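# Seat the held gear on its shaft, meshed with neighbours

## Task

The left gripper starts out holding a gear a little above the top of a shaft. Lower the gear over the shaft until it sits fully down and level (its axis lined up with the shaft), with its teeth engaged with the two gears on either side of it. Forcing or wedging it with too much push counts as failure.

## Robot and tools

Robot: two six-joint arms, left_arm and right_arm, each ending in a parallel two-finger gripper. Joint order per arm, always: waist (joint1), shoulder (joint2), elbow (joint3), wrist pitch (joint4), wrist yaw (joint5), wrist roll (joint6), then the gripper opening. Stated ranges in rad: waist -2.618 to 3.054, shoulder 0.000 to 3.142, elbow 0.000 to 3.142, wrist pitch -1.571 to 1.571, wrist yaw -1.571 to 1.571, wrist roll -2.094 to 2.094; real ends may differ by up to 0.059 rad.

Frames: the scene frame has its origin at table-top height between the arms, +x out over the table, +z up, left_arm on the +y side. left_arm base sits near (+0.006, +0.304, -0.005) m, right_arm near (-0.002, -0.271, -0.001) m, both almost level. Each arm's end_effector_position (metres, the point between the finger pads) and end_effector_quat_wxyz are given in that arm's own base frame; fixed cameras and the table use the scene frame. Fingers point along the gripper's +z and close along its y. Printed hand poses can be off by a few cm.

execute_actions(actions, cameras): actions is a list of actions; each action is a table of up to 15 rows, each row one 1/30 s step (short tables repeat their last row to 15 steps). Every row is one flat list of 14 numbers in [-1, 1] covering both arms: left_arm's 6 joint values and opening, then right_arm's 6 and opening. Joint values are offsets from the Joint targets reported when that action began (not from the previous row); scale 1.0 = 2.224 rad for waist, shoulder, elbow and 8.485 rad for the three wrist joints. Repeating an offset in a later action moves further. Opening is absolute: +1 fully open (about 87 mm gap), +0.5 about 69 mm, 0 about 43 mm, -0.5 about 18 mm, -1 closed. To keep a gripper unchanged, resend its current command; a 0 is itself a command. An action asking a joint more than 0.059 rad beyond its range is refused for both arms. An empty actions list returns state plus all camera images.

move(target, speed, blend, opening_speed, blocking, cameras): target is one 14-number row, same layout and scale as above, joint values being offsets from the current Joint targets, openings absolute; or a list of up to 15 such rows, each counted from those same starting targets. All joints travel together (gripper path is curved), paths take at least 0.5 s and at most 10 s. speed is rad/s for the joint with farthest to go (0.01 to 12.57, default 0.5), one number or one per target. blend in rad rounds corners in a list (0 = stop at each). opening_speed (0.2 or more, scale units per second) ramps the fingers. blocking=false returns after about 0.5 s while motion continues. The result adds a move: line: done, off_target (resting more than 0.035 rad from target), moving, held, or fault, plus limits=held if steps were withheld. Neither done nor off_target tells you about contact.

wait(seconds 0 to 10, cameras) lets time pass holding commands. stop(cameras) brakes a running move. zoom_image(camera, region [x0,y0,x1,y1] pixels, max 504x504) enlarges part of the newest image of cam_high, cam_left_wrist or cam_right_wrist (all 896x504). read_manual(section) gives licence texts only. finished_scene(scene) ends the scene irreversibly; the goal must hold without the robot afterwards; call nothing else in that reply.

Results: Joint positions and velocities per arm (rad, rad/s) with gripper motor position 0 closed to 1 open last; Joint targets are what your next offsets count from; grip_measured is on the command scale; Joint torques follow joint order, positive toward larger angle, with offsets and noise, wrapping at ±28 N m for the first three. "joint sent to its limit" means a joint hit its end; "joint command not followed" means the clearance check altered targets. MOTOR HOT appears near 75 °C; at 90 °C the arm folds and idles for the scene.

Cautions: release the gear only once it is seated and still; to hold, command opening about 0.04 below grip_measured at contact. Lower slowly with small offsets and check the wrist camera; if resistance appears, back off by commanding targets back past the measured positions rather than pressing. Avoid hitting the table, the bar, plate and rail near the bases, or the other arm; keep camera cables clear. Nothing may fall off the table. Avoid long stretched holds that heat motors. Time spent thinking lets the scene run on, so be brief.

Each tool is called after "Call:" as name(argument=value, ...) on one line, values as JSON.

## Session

Call:
execute_actions(actions=[], cameras=["cam_high","cam_left_wrist"])

Call:
zoom_image(camera="cam_left_wrist", region=[300, 60, 700, 360])

Scene clock: 0.00 s.
left_arm: end_effector_position=(+0.2826, -0.1438, +0.1208) grip_measured=-0.511 end_effector_quat_wxyz=(-0.008, +0.859, +0.512, +0.005) | right_arm: end_effector_position=(+0.3825, +0.0000, +0.3605) grip_measured=+1.000 end_effector_quat_wxyz=(+0.707, +0.000, +0.707, +0.000)
Joint positions: left_arm=[-0.61 1.758 1.505 -1.329 -0.015 1.457 0.244] | right_arm=[0 1.047 1.047 0 0 0 1]
Joint velocities: within noise
Joint torques (N m): no reading
Heat: left arm: 29 °C; right arm: 27 °C.
Joint targets: left_arm=[-0.607 1.747 1.512 -1.335 -0.020 1.457] | right_arm=[0.000 1.043 1.058 0.005 -0.001 0.000]
Tool commands: left_gripper/opening=-1.0 right_gripper/opening=+1.0
Images, in order (width x height): cam_high 896x504, cam_left_wrist 896x504.

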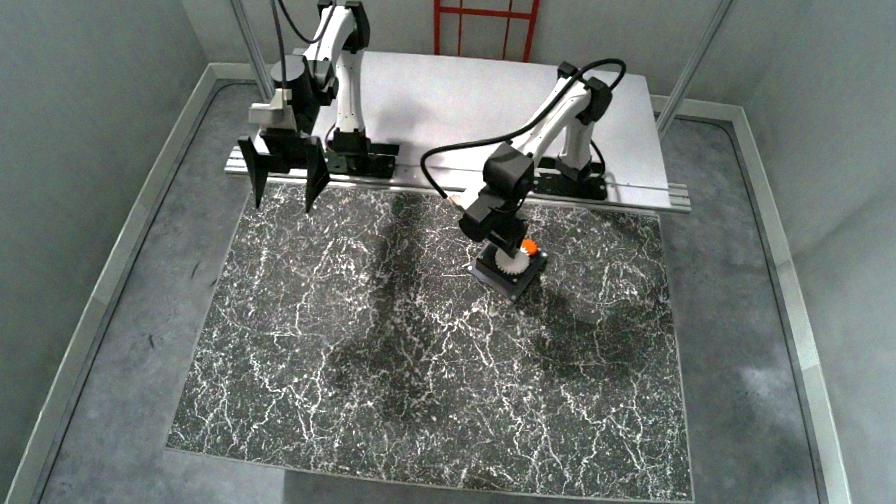

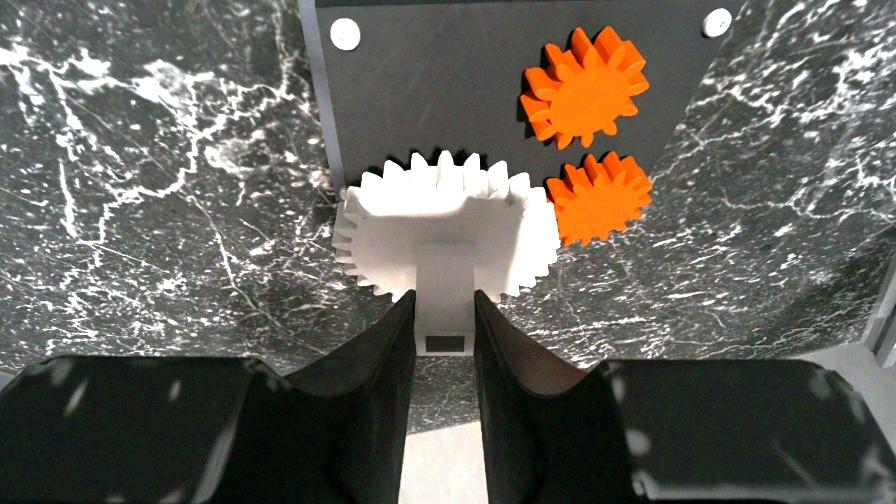

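Scaled by 1.260 from the camera's 896x504 image, which has a finer 1280x720 frame.

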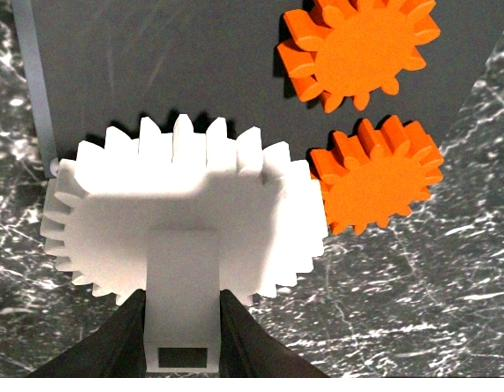

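Call:
move(target=[[0,0,0.0225,-0.0059,0,0,-1,0,0,0,0,0,0,1],[0.0067,0.0998,0.1439,-0.0141,0,0.0026,-1,0,0,0,0,0,0,1]], speed=0.5, blend=[0.03,0], cameras=["cam_left_wrist"])

Call:
zoom_image(camera="cam_left_wrist", region=[440, 0, 690, 250])

Call:
zoom_image(camera="cam_left_wrist", region=[640, 0, 890, 250])

Scene clock: 17.57 s.
left_arm: end_effector_position=(+0.3241, -0.1701, +0.1343) grip_measured=-0.511 end_effector_quat_wxyz=(-0.005, +0.859, +0.512, +0.006) | right_arm: end_effector_position=(+0.3825, +0.0000, +0.3605) grip_measured=+1.000 end_effector_quat_wxyz=(+0.707, +0.000, +0.707, +0.000)
Joint positions: left_arm=[-0.604 1.951 1.809 -1.433 -0.015 1.463 0.244] | right_arm=[0 1.047 1.047 0 0 0 1]
Joint torques (N m): left_arm=[0.85 -6.74 7.24 0.19 0.1 0.15] | right_arm=[-0.24 -2.84 8.1 2.25 -0.07 0.1]
Heat: left arm: 32 °C; right arm: 31 °C.
Joint targets: left_arm=[-0.592 1.969 1.832 -1.455 -0.020 1.480] | right_arm=[0.000 1.043 1.058 0.005 -0.001 0.000]
move: done; blend cut to 0.025 rad at target 1
camera_calibration:
cam_left_wrist: T_world_to_cam=[[-0.877942, 0.478766, -0.00143343, 0.36468], [0.292798, 0.539285, 0.789583, -0.0899912], [0.378798, 0.692788, -0.613642, 0.218916], [0, 0, 0, 1]] pos_world=[0.263592, -0.277728, 0.205914]
Images, in order (width x height): cam_left_wrist 896x504.

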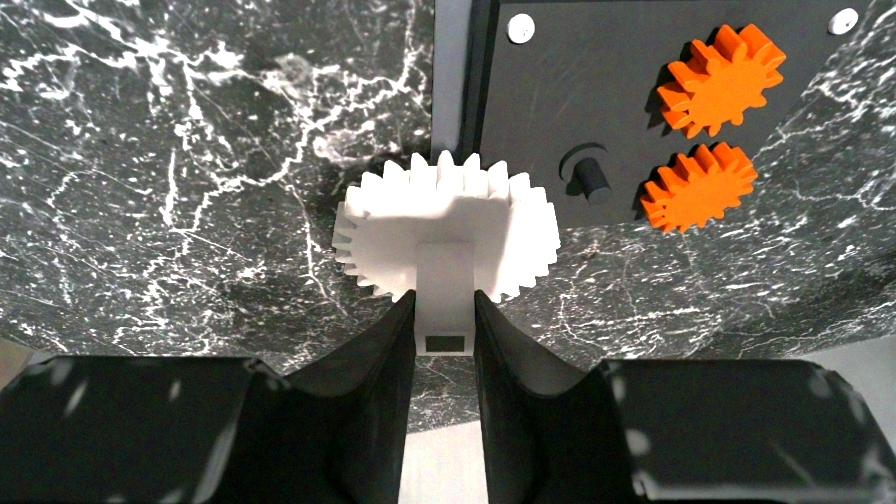

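Scaled by 2.016 from the camera's 896x504 image, which has a finer 1280x720 frame.

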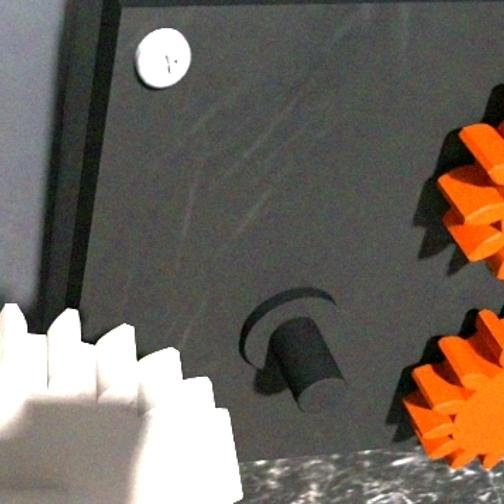

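Scaled by 2.016 from the camera's 896x504 image, which has a finer 1280x720 frame.

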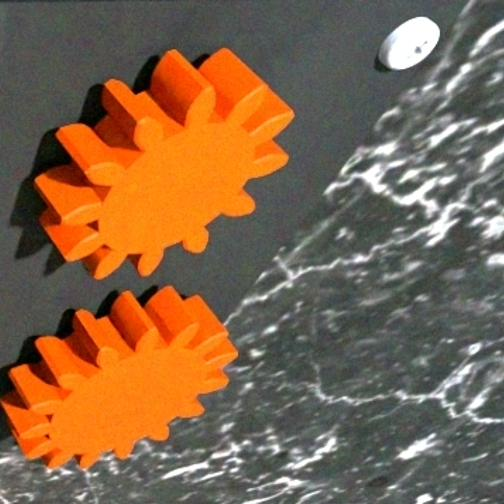

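Call:
zoom_image(camera="cam_left_wrist", region=[630, 130, 770, 250])

Call:
zoom_image(camera="cam_left_wrist", region=[650, 10, 800, 150])

Call:
zoom_image(camera="cam_left_wrist", region=[320, 140, 570, 360])

Call:
zoom_image(camera="cam_left_wrist", region=[550, 130, 650, 230])

Scaled by 3.600 from the camera's 896x504 image, which has a finer 1280x720 frame.

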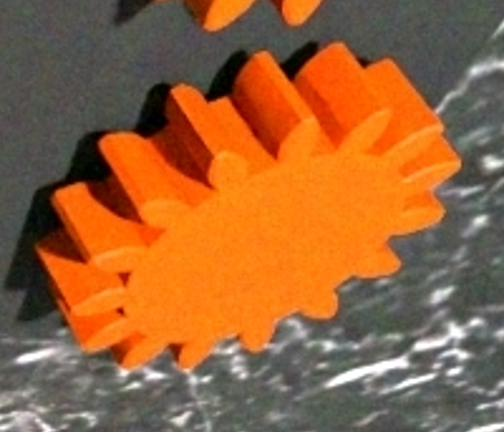

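Scaled by 3.360 from the camera's 896x504 image, which has a finer 1280x720 frame.

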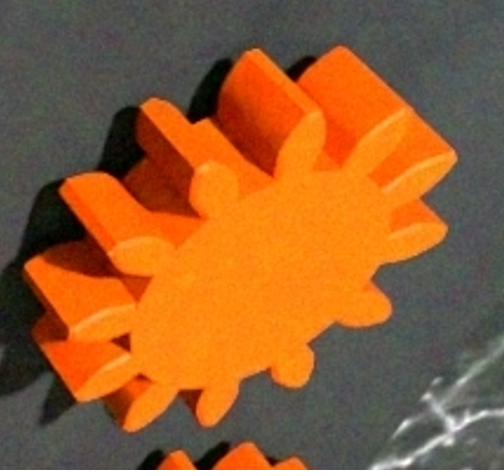

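Scaled by 2.016 from the camera's 896x504 image, which has a finer 1280x720 frame.

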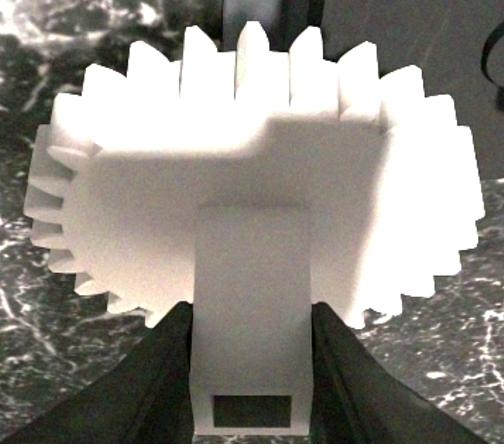

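Scaled by 5.040 from the camera's 896x504 image, which has a finer 1280x720 frame.

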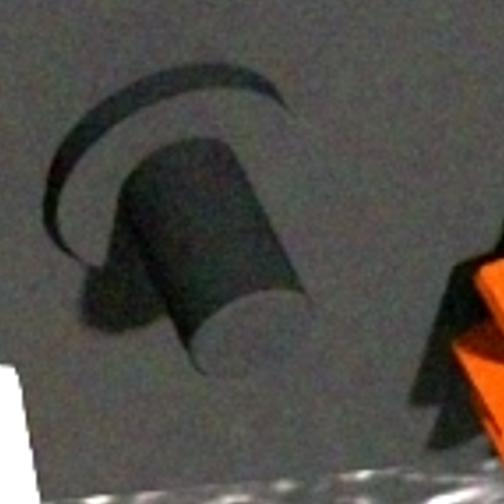

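Call:
move(target=[0.0481,-0.0076,-0.0107,0.0008,0,0.0126,-1,0,0,0,0,0,0,1], speed=0.4, cameras=["cam_left_wrist"])

Call:
zoom_image(camera="cam_left_wrist", region=[520, 20, 680, 150])

Call:
zoom_image(camera="cam_left_wrist", region=[640, 0, 800, 160])

Scene clock: 162.80 s.
left_arm: end_effector_position=(+0.3452, -0.1342, +0.1343) grip_measured=-0.511 end_effector_quat_wxyz=(-0.006, +0.857, +0.515, +0.005) | right_arm: end_effector_position=(+0.3825, +0.0000, +0.3605) grip_measured=+1.000 end_effector_quat_wxyz=(+0.707, +0.000, +0.707, +0.000)
Joint positions: left_arm=[-0.49 1.951 1.809 -1.433 -0.015 1.569 0.244] | right_arm=[0 1.047 1.047 0 0 0 1]
Joint torques (N m): left_arm=[0.42 -7.94 5.37 0.22 0.12 0.14] | right_arm=[-0.24 -2.84 8.09 2.25 -0.07 0.09]
Heat: left arm: 36 °C; right arm: 38 °C.
Joint targets: left_arm=[-0.485 1.952 1.809 -1.448 -0.020 1.587] | right_arm=[0.000 1.043 1.058 0.005 -0.001 0.000]
move: done
camera_calibration:
cam_left_wrist: T_world_to_cam=[[-0.881367, 0.472432, 0.000569907, 0.36606], [0.29046, 0.54093, 0.789321, -0.1144], [0.372592, 0.695847, -0.61398, 0.188647], [0, 0, 0, 1]] pos_world=[0.285574, -0.242325, 0.205915]
Images, in order (width x height): cam_left_wrist 896x504.

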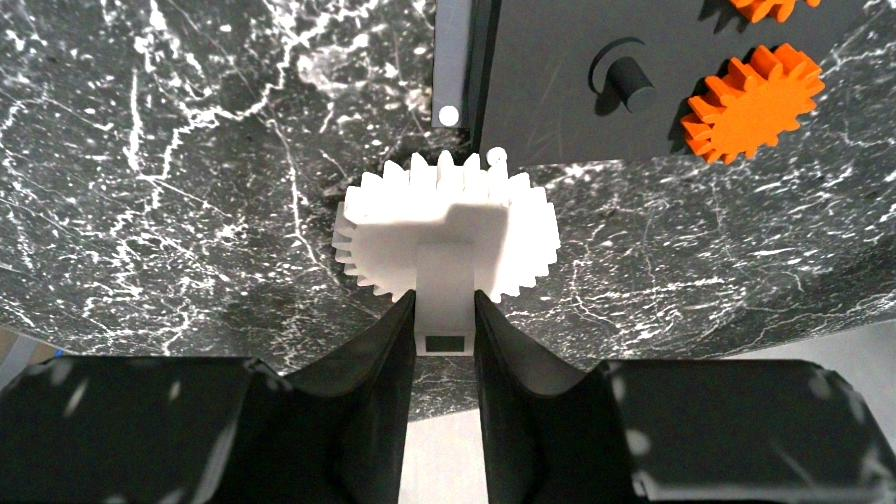

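Scaled by 3.150 from the camera's 896x504 image, which has a finer 1280x720 frame.

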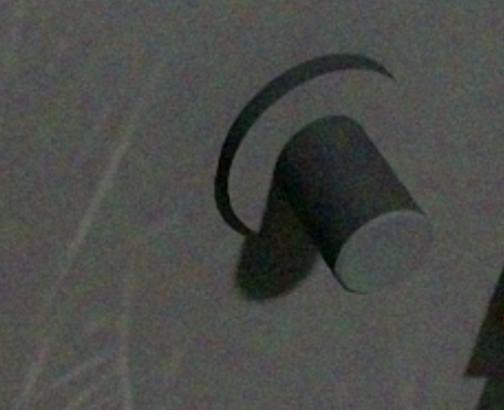

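Scaled by 3.150 from the camera's 896x504 image, which has a finer 1280x720 frame.

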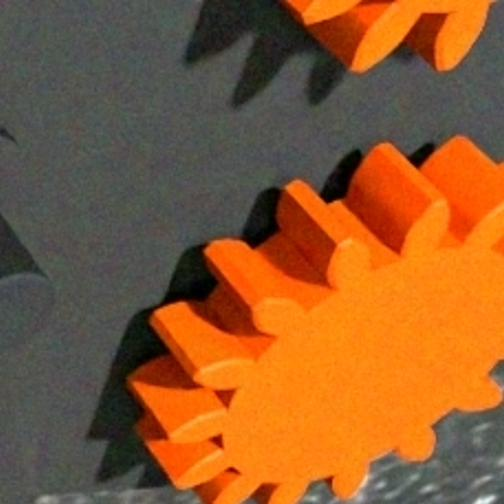

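Call:
zoom_image(camera="cam_left_wrist", region=[440, 140, 580, 320])

Call:
zoom_image(camera="cam_left_wrist", region=[320, 140, 460, 320])

Scaled by 2.800 from the camera's 896x504 image, which has a finer 1280x720 frame.

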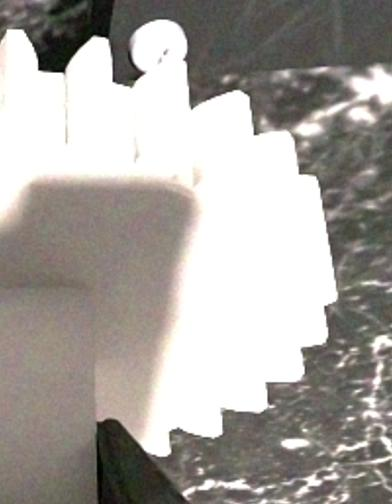

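Scaled by 2.800 from the camera's 896x504 image, which has a finer 1280x720 frame.

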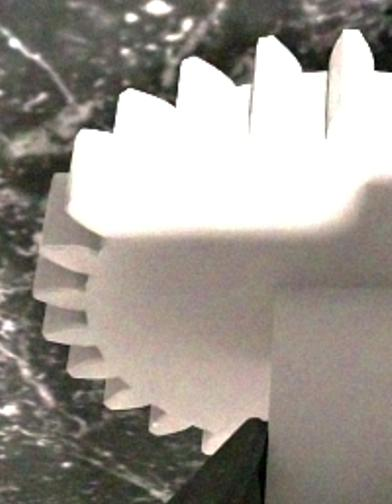

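Call:
move(target=[[-0.0585,-0.1897,-0.2104,0.0284,0.0041,-0.0207,-1,0,0,0,0,0,0,1],[-0.0585,-0.1897,-0.2302,0.0335,0.0041,-0.0207,-1,0,0,0,0,0,0,1]], speed=[0.4,0.1])

Scene clock: 246.50 s.
left_arm: end_effector_position=(+0.2676, -0.1385, +0.1255) grip_measured=-0.511 end_effector_quat_wxyz=(+0.066, +0.849, +0.524, +0.024) | right_arm: end_effector_position=(+0.3825, +0.0000, +0.3605) grip_measured=+1.000 end_effector_quat_wxyz=(+0.707, +0.000, +0.707, +0.000)
Joint positions: left_arm=[-0.61 1.561 1.305 -1.174 0.008 1.425 0.244] | right_arm=[0 1.047 1.047 0 0 0 1]
Joint torques (N m): left_arm=[-0.58 -7.71 4.89 0.71 0.27 -0.17] | right_arm=[-0.25 -2.84 8.1 2.25 -0.07 0.09]
Heat: left arm: 38 °C; right arm: 39 °C.
Joint targets: left_arm=[-0.616 1.530 1.297 -1.164 0.015 1.411] | right_arm=[0.000 1.043 1.058 0.005 -0.001 0.000]
move: done

Call:
wait(seconds=0, cameras=["cam_left_wrist"])

Call:
zoom_image(camera="cam_left_wrist", region=[470, 60, 680, 300])

Scene clock: 250.80 s.
left_arm: end_effector_position=(+0.2678, -0.1386, +0.1255) grip_measured=-0.511 end_effector_quat_wxyz=(+0.067, +0.849, +0.524, +0.025) | right_arm: end_effector_position=(+0.3825, +0.0000, +0.3605) grip_measured=+1.000 end_effector_quat_wxyz=(+0.707, +0.000, +0.707, +0.000)
Joint positions: left_arm=[-0.61 1.561 1.305 -1.174 0.008 1.425 0.244] | right_arm=[0 1.047 1.047 0 0 0 1]
Joint torques (N m): left_arm=[-0.65 -7.61 4.88 0.75 0.29 -0.2] | right_arm=[-0.24 -2.84 8.1 2.25 -0.07 0.1]
Heat: left arm: 38 °C; right arm: 40 °C.
Joint targets: left_arm=[-0.616 1.530 1.297 -1.164 0.015 1.411] | right_arm=[0.000 1.043 1.058 0.005 -0.001 0.000]
Tool commands: left_gripper/opening=-1.0 right_gripper/opening=+1.0
camera_calibration:
cam_left_wrist: T_world_to_cam=[[-0.884081, 0.444693, -0.143699, 0.314997], [0.192947, 0.627381, 0.75443, -0.0401323], [0.425643, 0.639251, -0.640457, 0.196532], [0, 0, 0, 1]] pos_world=[0.202574, -0.240532, 0.201412]
Images, in order (width x height): cam_left_wrist 896x504.

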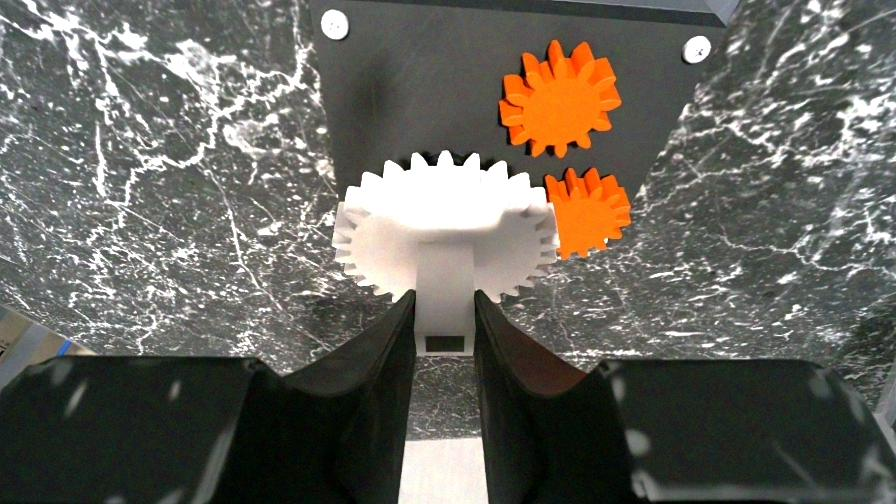

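Scaled by 2.100 from the camera's 896x504 image, which has a finer 1280x720 frame.

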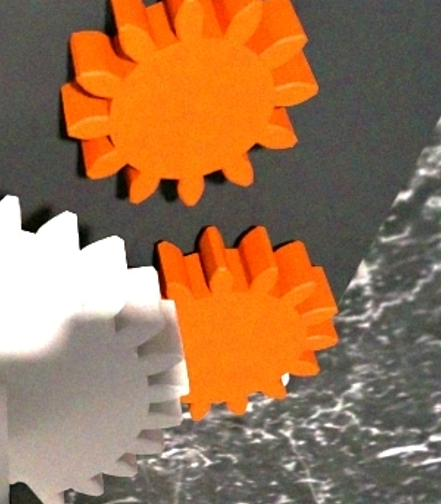

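Call:
move(target=[0,-0.0076,-0.0220,0.0041,0,0.0179,-1,0,0,0,0,0,0,1], speed=0.1, cameras=["cam_left_wrist"])

Call:
zoom_image(camera="cam_left_wrist", region=[470, 60, 680, 300])

Call:
zoom_image(camera="cam_left_wrist", region=[440, 120, 580, 280])

Scene clock: 348.37 s.
left_arm: end_effector_position=(+0.2688, -0.1388, +0.1171) grip_measured=-0.511 end_effector_quat_wxyz=(+0.064, +0.879, +0.472, +0.028) | right_arm: end_effector_position=(+0.3825, +0.0000, +0.3605) grip_measured=+1.000 end_effector_quat_wxyz=(+0.707, +0.000, +0.707, +0.000)
Joint positions: left_arm=[-0.61 1.548 1.257 -1.139 0.008 1.545 0.244] | right_arm=[0 1.047 1.047 0 0 0 1]
Joint torques (N m): left_arm=[-0.57 -7.86 4.82 0.73 0.29 0.14] | right_arm=[-0.24 -2.84 8.1 2.25 -0.07 0.1]
Heat: left arm: 41 °C; right arm: 41 °C.
Joint targets: left_arm=[-0.616 1.513 1.248 -1.129 0.015 1.563] | right_arm=[0.000 1.043 1.058 0.005 -0.001 0.000]
move: done
camera_calibration:
cam_left_wrist: T_world_to_cam=[[-0.823631, 0.548426, -0.144434, 0.312904], [0.258464, 0.589677, 0.765165, -0.0578828], [0.504805, 0.592883, -0.627425, 0.16153], [0, 0, 0, 1]] pos_world=[0.191137, -0.233241, 0.190832]
Images, in order (width x height): cam_left_wrist 896x504.

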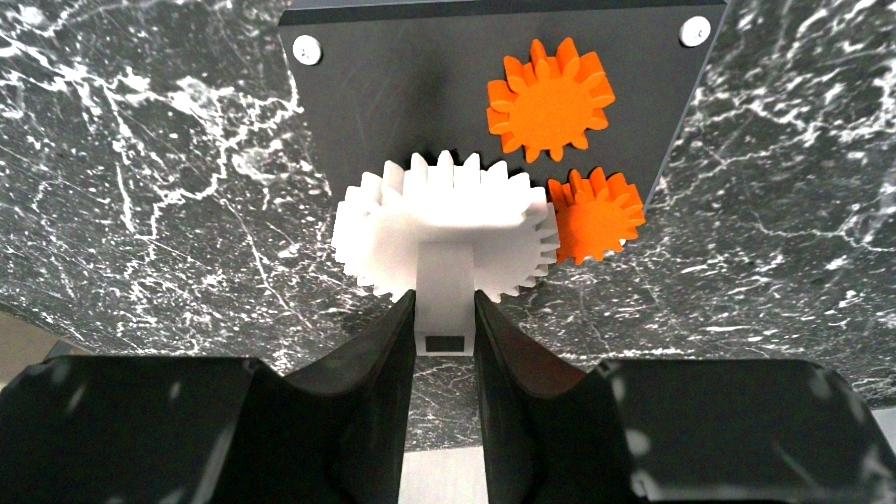

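Scaled by 2.100 from the camera's 896x504 image, which has a finer 1280x720 frame.

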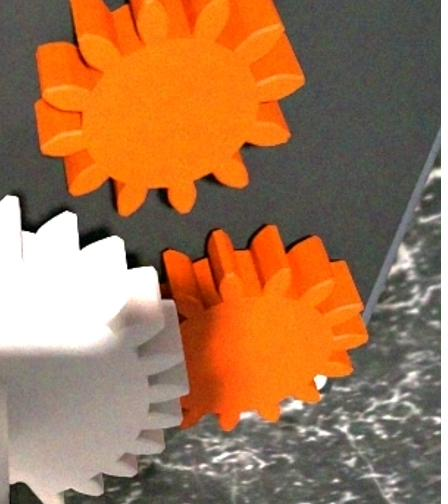

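Scaled by 3.150 from the camera's 896x504 image, which has a finer 1280x720 frame.

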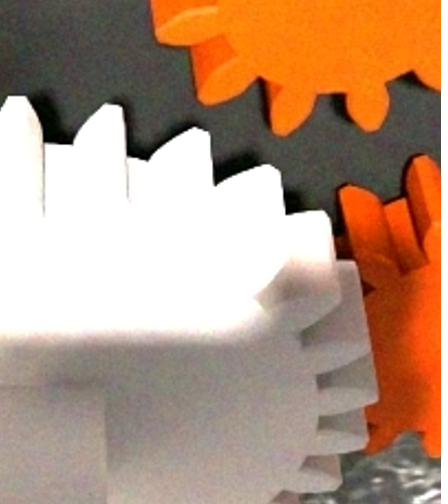

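Call:
move(target=[-0.0027,-0.0005,-0.0057,0.0014,0,0,-1,0,0,0,0,0,0,1], speed=0.05)

Scene clock: 375.77 s.
left_arm: end_effector_position=(+0.2679, -0.1401, +0.1146) grip_measured=-0.511 end_effector_quat_wxyz=(+0.065, +0.880, +0.469, +0.028) | right_arm: end_effector_position=(+0.3825, +0.0000, +0.3605) grip_measured=+1.000 end_effector_quat_wxyz=(+0.707, +0.000, +0.707, +0.000)
Joint positions: left_arm=[-0.615 1.546 1.245 -1.127 0.008 1.546 0.244] | right_arm=[0 1.047 1.047 0 0 0 1]
Joint torques (N m): left_arm=[-0.72 -7.82 4.83 0.72 0.3 0.13] | right_arm=[-0.25 -2.84 8.1 2.25 -0.07 0.09]
Heat: left arm: 40 °C; right arm: 41 °C.
Joint targets: left_arm=[-0.622 1.512 1.235 -1.117 0.015 1.563] | right_arm=[0.000 1.043 1.058 0.005 -0.001 0.000]
move: done

Call:
move(target=[0,-0.0005,-0.0050,0.0012,0,0,-1,0,0,0,0,0,0,1], speed=0.05)

Scene clock: 379.70 s.
left_arm: end_effector_position=(+0.2682, -0.1405, +0.1120) grip_measured=-0.511 end_effector_quat_wxyz=(+0.067, +0.880, +0.469, +0.028) | right_arm: end_effector_position=(+0.3825, +0.0000, +0.3605) grip_measured=+1.000 end_effector_quat_wxyz=(+0.707, +0.000, +0.707, +0.000)
Joint positions: left_arm=[-0.615 1.546 1.234 -1.114 0.009 1.546 0.244] | right_arm=[0 1.047 1.047 0 0 0 1]
Joint torques (N m): left_arm=[-0.73 -8.01 4.71 0.69 0.26 0.14] | right_arm=[-0.24 -2.84 8.1 2.25 -0.07 0.1]
Heat: left arm: 39 °C; right arm: 41 °C.
Joint targets: left_arm=[-0.622 1.511 1.224 -1.107 0.015 1.563] | right_arm=[0.000 1.043 1.058 0.005 -0.001 0.000]
move: done

Call:
wait(seconds=0, cameras=["cam_left_wrist"])

Call:
zoom_image(camera="cam_left_wrist", region=[460, 70, 660, 280])

Scene clock: 383.37 s.
left_arm: end_effector_position=(+0.2682, -0.1405, +0.1120) grip_measured=-0.511 end_effector_quat_wxyz=(+0.067, +0.880, +0.469, +0.028) | right_arm: end_effector_position=(+0.3825, +0.0000, +0.3605) grip_measured=+1.000 end_effector_quat_wxyz=(+0.707, +0.000, +0.707, +0.000)
Joint positions: left_arm=[-0.615 1.546 1.234 -1.114 0.009 1.546 0.244] | right_arm=[0 1.047 1.047 0 0 0 1]
Joint torques (N m): left_arm=[-0.7 -7.88 4.82 0.69 0.26 0.13] | right_arm=[-0.25 -2.82 8.1 2.25 -0.07 0.09]
Heat: left arm: 39 °C; right arm: 41 °C.
Joint targets: left_arm=[-0.622 1.511 1.224 -1.107 0.015 1.563] | right_arm=[0.000 1.043 1.058 0.005 -0.001 0.000]
Tool commands: left_gripper/opening=-1.0 right_gripper/opening=+1.0
camera_calibration:
cam_left_wrist: T_world_to_cam=[[-0.819531, 0.553333, -0.148968, 0.312777], [0.260047, 0.590774, 0.763781, -0.0530195], [0.510632, 0.587203, -0.62805, 0.157378], [0, 0, 0, 1]] pos_world=[0.189756, -0.23416, 0.18593]
Images, in order (width x height): cam_left_wrist 896x504.

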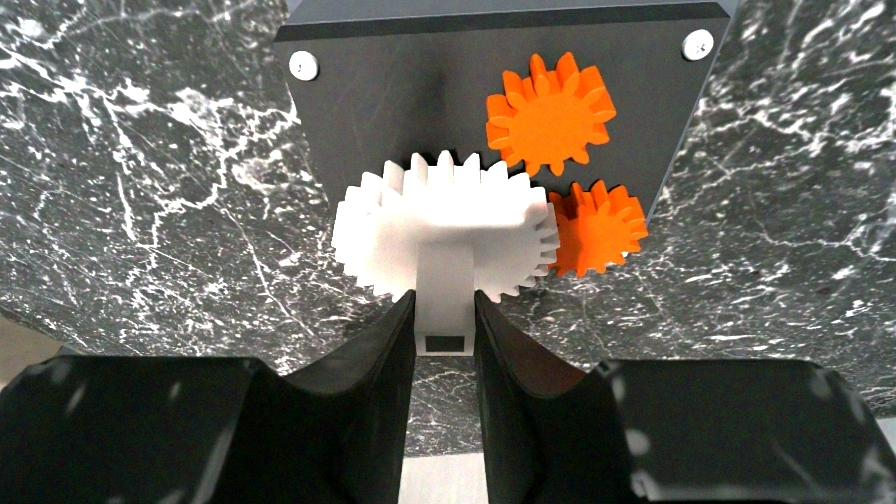

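Scaled by 2.400 from the camera's 896x504 image, which has a finer 1280x720 frame.

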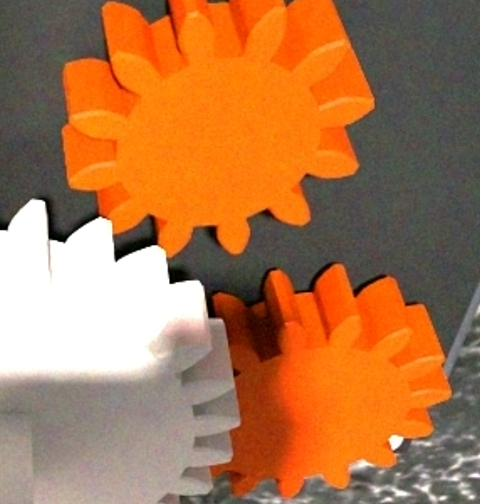

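Call:
move(target=[0.0005,-0.0004,-0.0056,0.0014,0,-0.0012,-1,0,0,0,0,0,0,1], speed=0.05)

Scene clock: 422.57 s.
left_arm: end_effector_position=(+0.2682, -0.1408, +0.1098) grip_measured=-0.511 end_effector_quat_wxyz=(+0.069, +0.880, +0.469, +0.029) | right_arm: end_effector_position=(+0.3825, +0.0000, +0.3605) grip_measured=+1.000 end_effector_quat_wxyz=(+0.707, +0.000, +0.707, +0.000)
Joint positions: left_arm=[-0.615 1.543 1.223 -1.101 0.01 1.546 0.244] | right_arm=[0 1.047 1.047 0 0 0 1]
Joint torques (N m): left_arm=[-0.59 -7.66 4.68 0.7 0.26 0.03] | right_arm=[-0.24 -2.84 8.1 2.25 -0.07 0.09]
Heat: left arm: 39 °C; right arm: 42 °C.
Joint targets: left_arm=[-0.620 1.510 1.212 -1.095 0.015 1.553] | right_arm=[0.000 1.043 1.058 0.005 -0.001 0.000]
move: done

Call:
move(target=[0.0005,0,-0.0050,0.0012,0,-0.0012,-1,0,0,0,0,0,0,1], speed=0.05)

Scene clock: 426.03 s.
left_arm: end_effector_position=(+0.2680, -0.1406, +0.1097) grip_measured=-0.511 end_effector_quat_wxyz=(+0.072, +0.880, +0.469, +0.030) | right_arm: end_effector_position=(+0.3825, +0.0000, +0.3605) grip_measured=+1.000 end_effector_quat_wxyz=(+0.707, +0.000, +0.707, +0.000)
Joint positions: left_arm=[-0.615 1.537 1.215 -1.094 0.01 1.546 0.244] | right_arm=[0 1.047 1.047 0 0 0 1]
Joint torques (N m): left_arm=[-0.54 -7.1 4.4 0.74 0.24 -0.08] | right_arm=[-0.24 -2.84 8.1 2.25 -0.06 0.09]
Heat: left arm: 39 °C; right arm: 42 °C.
Joint targets: left_arm=[-0.619 1.510 1.200 -1.085 0.015 1.542] | right_arm=[0.000 1.043 1.058 0.005 -0.001 0.000]
move: done

Call:
move(target=[[0,-0.0014,-0.0018,0,0,0.0045,-1,0,0,0,0,0,0,1],[0,-0.0027,-0.0036,-0.0003,0,0.0065,-1,0,0,0,0,0,0,1]], speed=0.05)

Scene clock: 435.80 s.
left_arm: end_effector_position=(+0.2680, -0.1406, +0.1096) grip_measured=-0.511 end_effector_quat_wxyz=(+0.072, +0.888, +0.454, +0.032) | right_arm: end_effector_position=(+0.3825, +0.0000, +0.3605) grip_measured=+1.000 end_effector_quat_wxyz=(+0.707, +0.000, +0.707, +0.000)
Joint positions: left_arm=[-0.615 1.53 1.207 -1.092 0.01 1.58 0.244] | right_arm=[0 1.047 1.047 0 0 0 1]
Joint torques (N m): left_arm=[-0.46 -6.95 4.36 0.67 0.26 0.13] | right_arm=[-0.24 -2.84 8.09 2.25 -0.07 0.09]
Heat: left arm: 39 °C; right arm: 42 °C.
Joint targets: left_arm=[-0.619 1.504 1.192 -1.087 0.015 1.597] | right_arm=[0.000 1.043 1.058 0.005 -0.001 0.000]
move: done

Call:
move(target=[[0,-0.0023,-0.003,-0.0003,0,0.0035,-1,0,0,0,0,0,0,1]], speed=0.04, cameras=["cam_left_wrist"])

Call:
zoom_image(camera="cam_left_wrist", region=[460, 70, 660, 280])

Call:
zoom_image(camera="cam_left_wrist", region=[500, 140, 580, 220])

Scene clock: 442.73 s.
left_arm: end_effector_position=(+0.2679, -0.1406, +0.1097) grip_measured=-0.511 end_effector_quat_wxyz=(+0.071, +0.894, +0.440, +0.033) | right_arm: end_effector_position=(+0.3825, +0.0000, +0.3605) grip_measured=+1.000 end_effector_quat_wxyz=(+0.707, +0.000, +0.707, +0.000)
Joint positions: left_arm=[-0.615 1.525 1.201 -1.091 0.01 1.611 0.244] | right_arm=[0 1.047 1.047 0 0 0 1]
Joint torques (N m): left_arm=[-0.53 -7.02 4.33 0.66 0.27 0.11] | right_arm=[-0.24 -2.84 8.1 2.25 -0.06 0.1]
Heat: left arm: 39 °C; right arm: 42 °C.
Joint targets: left_arm=[-0.619 1.499 1.186 -1.090 0.015 1.627] | right_arm=[0.000 1.043 1.058 0.005 -0.001 0.000]
move: done
camera_calibration:
cam_left_wrist: T_world_to_cam=[[-0.780121, 0.604398, -0.1616, 0.310252], [0.28545, 0.573707, 0.76771, -0.0607677], [0.556714, 0.552778, -0.620086, 0.138129], [0, 0, 0, 1]] pos_world=[0.182482, -0.229008, 0.182441]
Images, in order (width x height): cam_left_wrist 896x504.

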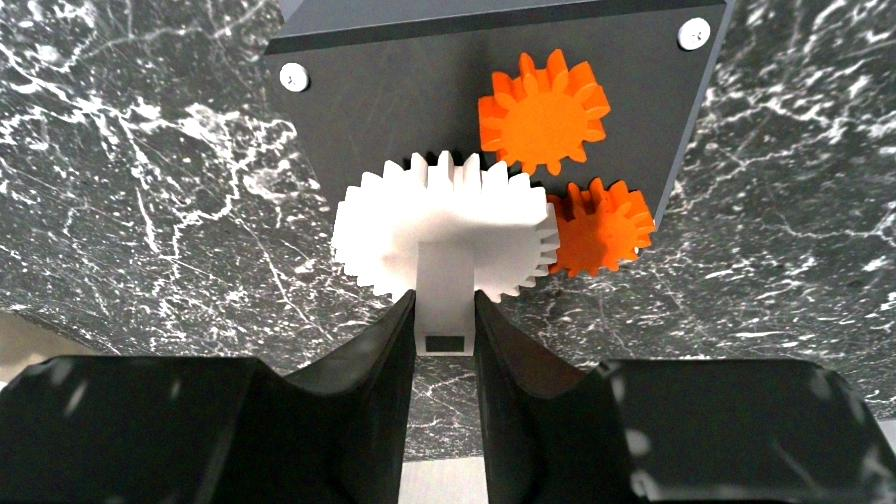

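Scaled by 2.400 from the camera's 896x504 image, which has a finer 1280x720 frame.

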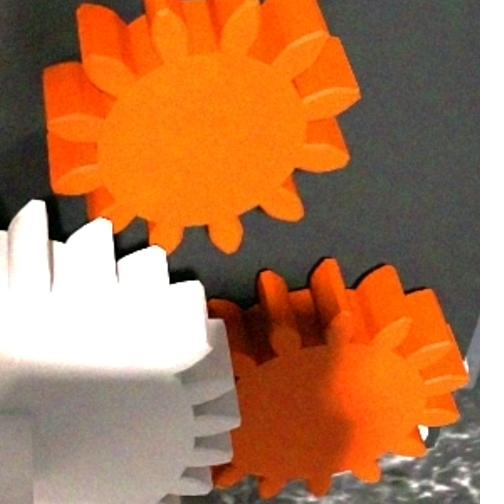

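Scaled by 6.300 from the camera's 896x504 image, which has a finer 1280x720 frame.

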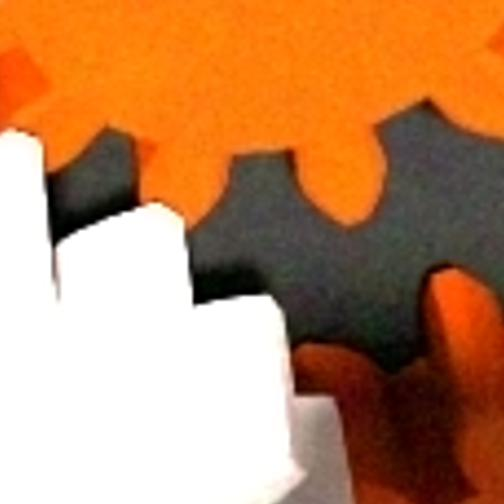

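Call:
move(target=[[0,0.003,0.0270,-0.0045,0,0,-1,0,0,0,0,0,0,1],[0.0130,0.0238,0.0285,-0.0045,0,-0.0156,-1,0,0,0,0,0,0,1]], speed=0.12, cameras=["cam_left_wrist"])

Call:
zoom_image(camera="cam_left_wrist", region=[460, 70, 660, 280])

Scene clock: 482.87 s.
left_arm: end_effector_position=(+0.2688, -0.1366, +0.1145) grip_measured=-0.511 end_effector_quat_wxyz=(+0.074, +0.868, +0.491, +0.030) | right_arm: end_effector_position=(+0.3825, +0.0000, +0.3605) grip_measured=+1.000 end_effector_quat_wxyz=(+0.707, +0.000, +0.707, +0.000)
Joint positions: left_arm=[-0.602 1.533 1.231 -1.11 0.01 1.51 0.244] | right_arm=[0 1.047 1.047 0 0 0 1]
Joint torques (N m): left_arm=[0.79 -3.56 7.01 0.48 0.24 -0.2] | right_arm=[-0.24 -2.84 8.1 2.25 -0.07 0.09]
Heat: left arm: 37 °C; right arm: 42 °C.
Joint targets: left_arm=[-0.591 1.552 1.249 -1.128 0.015 1.495] | right_arm=[0.000 1.043 1.058 0.005 -0.001 0.000]
move: done
camera_calibration:
cam_left_wrist: T_world_to_cam=[[-0.844401, 0.510536, -0.162298, 0.313905], [0.224923, 0.612828, 0.75753, -0.0442424], [0.486207, 0.603154, -0.632304, 0.165521], [0, 0, 0, 1]] pos_world=[0.194535, -0.232982, 0.189121]
Images, in order (width x height): cam_left_wrist 896x504.

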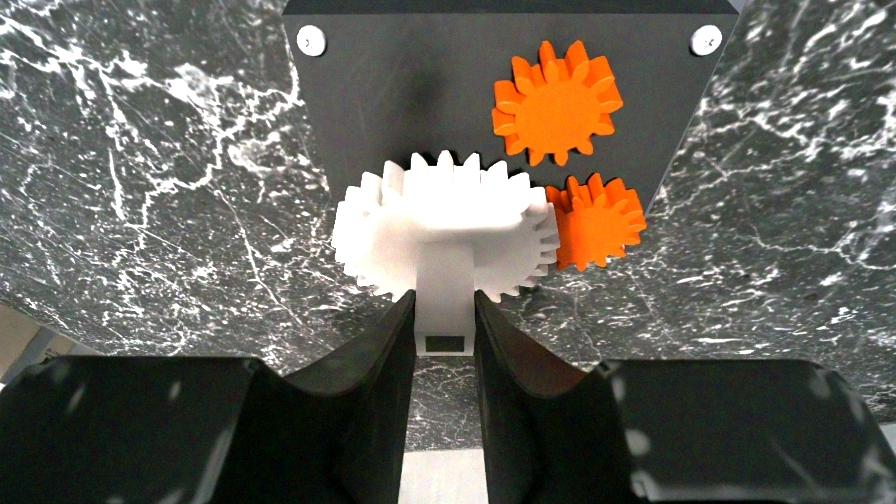

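Scaled by 2.400 from the camera's 896x504 image, which has a finer 1280x720 frame.

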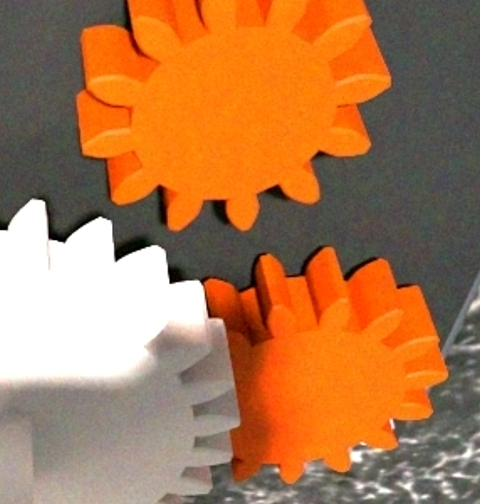

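Call:
move(target=[0.0036,0,0,-0.0017,0,0,-1,0,0,0,0,0,0,1], speed=0.1)

Scene clock: 504.60 s.
left_arm: end_effector_position=(+0.2681, -0.1328, +0.1141) grip_measured=-0.511 end_effector_quat_wxyz=(+0.069, +0.866, +0.495, +0.028) | right_arm: end_effector_position=(+0.3825, +0.0000, +0.3605) grip_measured=+1.000 end_effector_quat_wxyz=(+0.707, +0.000, +0.707, +0.000)
Joint positions: left_arm=[-0.593 1.533 1.231 -1.119 0.01 1.509 0.244] | right_arm=[0 1.047 1.047 0 0 0 1]
Joint torques (N m): left_arm=[0.87 -3.54 6.98 0.46 0.25 -0.18] | right_arm=[-0.24 -2.84 8.1 2.25 -0.07 0.1]
Heat: left arm: 36 °C; right arm: 43 °C.
Joint targets: left_arm=[-0.582 1.552 1.249 -1.142 0.015 1.495] | right_arm=[0.000 1.043 1.058 0.005 -0.001 0.000]
move: done

Call:
move(target=[-0.0005,-0.003,-0.0220,0.0058,0,0,-1,0,0,0,0,0,0,1], speed=0.06, cameras=["cam_left_wrist"])

Call:
zoom_image(camera="cam_left_wrist", region=[460, 70, 660, 280])

Scene clock: 510.43 s.
left_arm: end_effector_position=(+0.2679, -0.1327, +0.1135) grip_measured=-0.511 end_effector_quat_wxyz=(+0.069, +0.865, +0.496, +0.028) | right_arm: end_effector_position=(+0.3825, +0.0000, +0.3605) grip_measured=+1.000 end_effector_quat_wxyz=(+0.707, +0.000, +0.707, +0.000)
Joint positions: left_arm=[-0.593 1.533 1.228 -1.117 0.01 1.507 0.244] | right_arm=[0 1.047 1.047 0 0 0 1]
Joint torques (N m): left_arm=[0.75 -4.01 3.37 0.84 0.26 -0.17] | right_arm=[-0.24 -2.84 8.1 2.25 -0.07 0.09]
Heat: left arm: 36 °C; right arm: 43 °C.
Joint targets: left_arm=[-0.583 1.545 1.200 -1.093 0.015 1.495] | right_arm=[0.000 1.043 1.058 0.005 -0.001 0.000]
move: done
camera_calibration:
cam_left_wrist: T_world_to_cam=[[-0.851916, 0.501009, -0.152411, 0.310551], [0.223907, 0.611577, 0.758841, -0.0457001], [0.473397, 0.612343, -0.633192, 0.167739], [0, 0, 0, 1]] pos_world=[0.195389, -0.230353, 0.188221]
Images, in order (width x height): cam_left_wrist 896x504.

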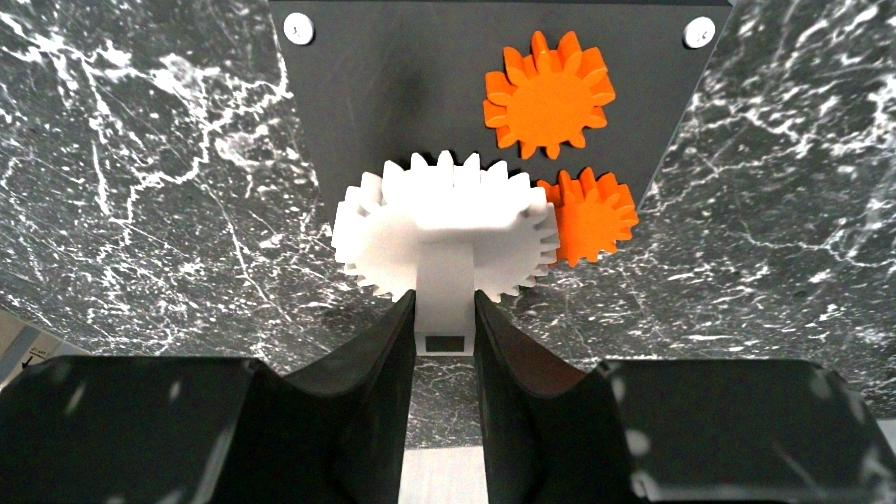

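Scaled by 2.400 from the camera's 896x504 image, which has a finer 1280x720 frame.

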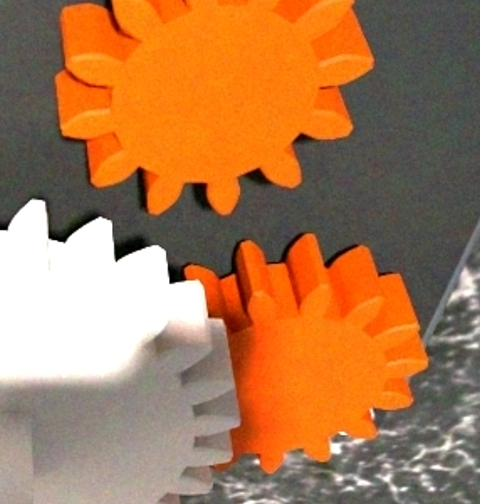

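Call:
zoom_image(camera="cam_left_wrist", region=[250, 0, 400, 220])

Call:
zoom_image(camera="cam_left_wrist", region=[600, 0, 750, 220])

Scaled by 2.291 from the camera's 896x504 image, which has a finer 1280x720 frame.

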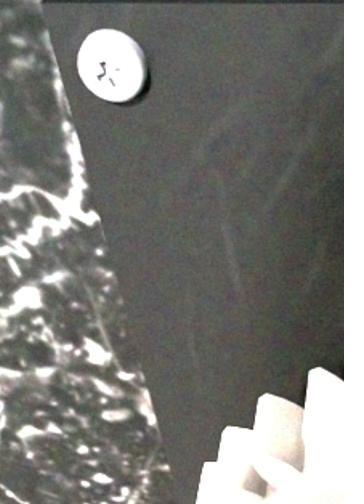

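Scaled by 2.291 from the camera's 896x504 image, which has a finer 1280x720 frame.

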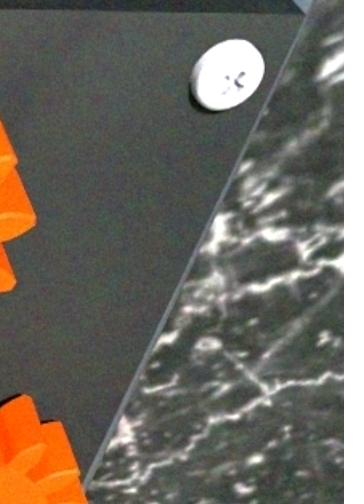

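Call:
move(target=[[0,0.001,0.0337,-0.0085,0,0,-1,0,0,0,0,0,0,1],[-0.0175,0.001,0.0337,-0.0085,0,0.0104,-1,0,0,0,0,0,0,1],[-0.0175,0.001,0.0144,-0.0035,0,0.0104,-1,0,0,0,0,0,0,1]], speed=0.12)

Scene clock: 634.47 s.
left_arm: end_effector_position=(+0.2660, -0.1399, +0.1168) grip_measured=-0.511 end_effector_quat_wxyz=(+0.067, +0.885, +0.460, +0.028) | right_arm: end_effector_position=(+0.3825, +0.0000, +0.3605) grip_measured=+1.000 end_effector_quat_wxyz=(+0.707, +0.000, +0.707, +0.000)
Joint positions: left_arm=[-0.617 1.533 1.241 -1.134 0.011 1.566 0.244] | right_arm=[0 1.047 1.047 0 0 0 1]
Joint torques (N m): left_arm=[-0.72 -3.89 4.89 0.74 0.26 0.15] | right_arm=[-0.24 -2.84 8.1 2.25 -0.07 0.09]
Heat: left arm: 34 °C; right arm: 43 °C.
Joint targets: left_arm=[-0.622 1.547 1.232 -1.123 0.015 1.583] | right_arm=[0.000 1.043 1.058 0.005 -0.001 0.000]
move: done

Call:
move(target=[[0,0.0022,0,0,0,0,-1,0,0,0,0,0,0,1],[0,0.0022,-0.0081,0.0023,0,0,-1,0,0,0,0,0,0,1]], speed=0.06)

Scene clock: 641.63 s.
left_arm: end_effector_position=(+0.2663, -0.1400, +0.1149) grip_measured=-0.511 end_effector_quat_wxyz=(+0.067, +0.885, +0.460, +0.029) | right_arm: end_effector_position=(+0.3825, +0.0000, +0.3605) grip_measured=+1.000 end_effector_quat_wxyz=(+0.707, +0.000, +0.707, +0.000)
Joint positions: left_arm=[-0.617 1.533 1.233 -1.124 0.01 1.566 0.244] | right_arm=[0 1.047 1.047 0 0 0 1]
Joint torques (N m): left_arm=[-0.64 -3.47 4.15 0.83 0.26 0.16] | right_arm=[-0.24 -2.84 8.1 2.25 -0.07 0.09]
Heat: left arm: 34 °C; right arm: 43 °C.
Joint targets: left_arm=[-0.622 1.552 1.214 -1.103 0.015 1.583] | right_arm=[0.000 1.043 1.058 0.005 -0.001 0.000]
move: done

Call:
move(target=[[0.0012,0.004,0.0243,-0.0055,0,0,-1,0,0,0,0,0,0,1],[0.0012,0.004,0.0050,-0.0012,0,0,-1,0,0,0,0,0,0,1]], speed=0.08)

Scene clock: 652.20 s.
left_arm: end_effector_position=(+0.2680, -0.1412, +0.1118) grip_measured=-0.511 end_effector_quat_wxyz=(+0.065, +0.886, +0.459, +0.027) | right_arm: end_effector_position=(+0.3825, +0.0000, +0.3605) grip_measured=+1.000 end_effector_quat_wxyz=(+0.707, +0.000, +0.707, +0.000)
Joint positions: left_arm=[-0.617 1.548 1.236 -1.119 0.01 1.568 0.244] | right_arm=[0 1.047 1.047 0 0 0 1]
Joint torques (N m): left_arm=[-0.35 -4.07 4.81 0.68 0.24 0.14] | right_arm=[-0.24 -2.82 8.1 2.25 -0.07 0.09]
Heat: left arm: 33 °C; right arm: 43 °C.
Joint targets: left_arm=[-0.620 1.561 1.225 -1.114 0.015 1.583] | right_arm=[0.000 1.043 1.058 0.005 -0.001 0.000]
move: done

Call:
move(target=[0,-0.0005,-0.0072,0.0022,0,0,-1,0,0,0,0,0,0,1], speed=0.05)

Scene clock: 656.90 s.
left_arm: end_effector_position=(+0.2682, -0.1413, +0.1093) grip_measured=-0.511 end_effector_quat_wxyz=(+0.065, +0.886, +0.459, +0.028) | right_arm: end_effector_position=(+0.3825, +0.0000, +0.3605) grip_measured=+1.000 end_effector_quat_wxyz=(+0.707, +0.000, +0.707, +0.000)
Joint positions: left_arm=[-0.617 1.548 1.225 -1.107 0.01 1.568 0.244] | right_arm=[0 1.047 1.047 0 0 0 1]
Joint torques (N m): left_arm=[-0.46 -4.16 4.33 0.75 0.24 0.12] | right_arm=[-0.24 -2.84 8.1 2.25 -0.07 0.09]
Heat: left arm: 33 °C; right arm: 43 °C.
Joint targets: left_arm=[-0.620 1.560 1.209 -1.095 0.015 1.583] | right_arm=[0.000 1.043 1.058 0.005 -0.001 0.000]
move: done

Call:
wait(seconds=0, cameras=["cam_left_wrist"])

Call:
zoom_image(camera="cam_left_wrist", region=[490, 120, 590, 220])

Call:
zoom_image(camera="cam_left_wrist", region=[530, 170, 670, 300])

Scene clock: 661.43 s.
left_arm: end_effector_position=(+0.2682, -0.1413, +0.1093) grip_measured=-0.511 end_effector_quat_wxyz=(+0.065, +0.886, +0.459, +0.028) | right_arm: end_effector_position=(+0.3825, +0.0000, +0.3605) grip_measured=+1.000 end_effector_quat_wxyz=(+0.707, +0.000, +0.707, +0.000)
Joint positions: left_arm=[-0.617 1.548 1.225 -1.107 0.01 1.568 0.244] | right_arm=[0 1.047 1.047 0 0 0 1]
Joint torques (N m): left_arm=[-0.4 -4.22 4.27 0.73 0.26 0.14] | right_arm=[-0.24 -2.84 8.1 2.25 -0.07 0.09]
Heat: left arm: 33 °C; right arm: 43 °C.
Joint targets: left_arm=[-0.620 1.560 1.209 -1.095 0.015 1.583] | right_arm=[0.000 1.043 1.058 0.005 -0.001 0.000]
Tool commands: left_gripper/opening=-1.0 right_gripper/opening=+1.0
camera_calibration:
cam_left_wrist: T_world_to_cam=[[-0.806623, 0.572708, -0.146168, 0.311771], [0.274621, 0.582114, 0.765328, -0.0556989], [0.523395, 0.57719, -0.626824, 0.151133], [0, 0, 0, 1]] pos_world=[0.187675, -0.233363, 0.182933]
Images, in order (width x height): cam_left_wrist 896x504.

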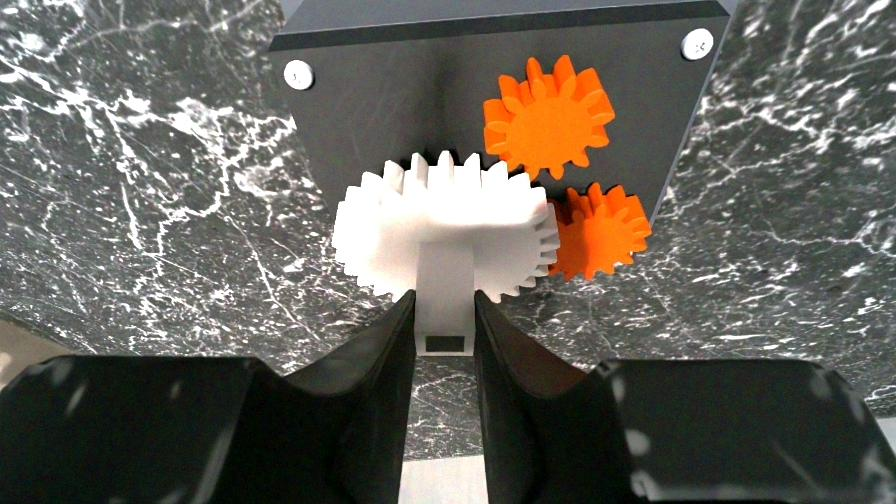

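Scaled by 5.040 from the camera's 896x504 image, which has a finer 1280x720 frame.

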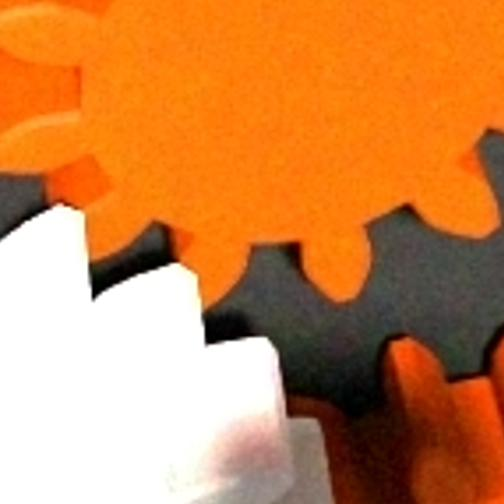

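Scaled by 3.600 from the camera's 896x504 image, which has a finer 1280x720 frame.

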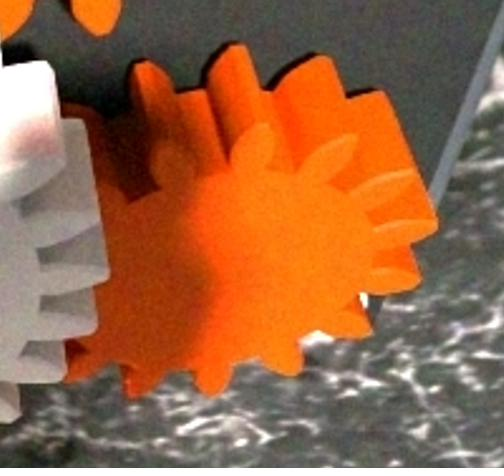

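Call:
move(target=[[0,0.001,0.0202,-0.0044,0,0,-1,0,0,0,0,0,0,1],[0,0.002,0.0202,-0.0044,0,-0.0066,-1,0,0,0,0,0,0,1],[0,0.002,-0.0030,0.0012,0,-0.0066,-1,0,0,0,0,0,0,1]], speed=0.08)

Scene clock: 685.43 s.
left_arm: end_effector_position=(+0.2682, -0.1415, +0.1073) grip_measured=-0.511 end_effector_quat_wxyz=(+0.068, +0.879, +0.471, +0.028) | right_arm: end_effector_position=(+0.3825, +0.0000, +0.3605) grip_measured=+1.000 end_effector_quat_wxyz=(+0.707, +0.000, +0.707, +0.000)
Joint positions: left_arm=[-0.617 1.548 1.217 -1.093 0.011 1.541 0.244] | right_arm=[0 1.047 1.047 0 0 0 1]
Joint torques (N m): left_arm=[-0.32 -3.78 4.41 0.71 0.26 -0.18] | right_arm=[-0.24 -2.84 8.1 2.25 -0.07 0.09]
Heat: left arm: 32 °C; right arm: 43 °C.
Joint targets: left_arm=[-0.620 1.564 1.203 -1.085 0.015 1.527] | right_arm=[0.000 1.043 1.058 0.005 -0.001 0.000]
move: done

Call:
move(target=[0,-0.0005,-0.0063,0.0016,0,0,-1,0,0,0,0,0,0,1], speed=0.06)

Scene clock: 688.20 s.
left_arm: end_effector_position=(+0.2684, -0.1416, +0.1066) grip_measured=-0.511 end_effector_quat_wxyz=(+0.069, +0.879, +0.471, +0.028) | right_arm: end_effector_position=(+0.3825, +0.0000, +0.3605) grip_measured=+1.000 end_effector_quat_wxyz=(+0.707, +0.000, +0.707, +0.000)
Joint positions: left_arm=[-0.617 1.548 1.215 -1.089 0.011 1.541 0.244] | right_arm=[0 1.047 1.047 0 0 0 1]
Joint torques (N m): left_arm=[-0.42 -3.89 3.51 0.81 0.25 -0.19] | right_arm=[-0.24 -2.84 8.1 2.25 -0.07 0.09]
Heat: left arm: 32 °C; right arm: 43 °C.
Joint targets: left_arm=[-0.620 1.563 1.189 -1.071 0.015 1.527] | right_arm=[0.000 1.043 1.058 0.005 -0.001 0.000]
move: done


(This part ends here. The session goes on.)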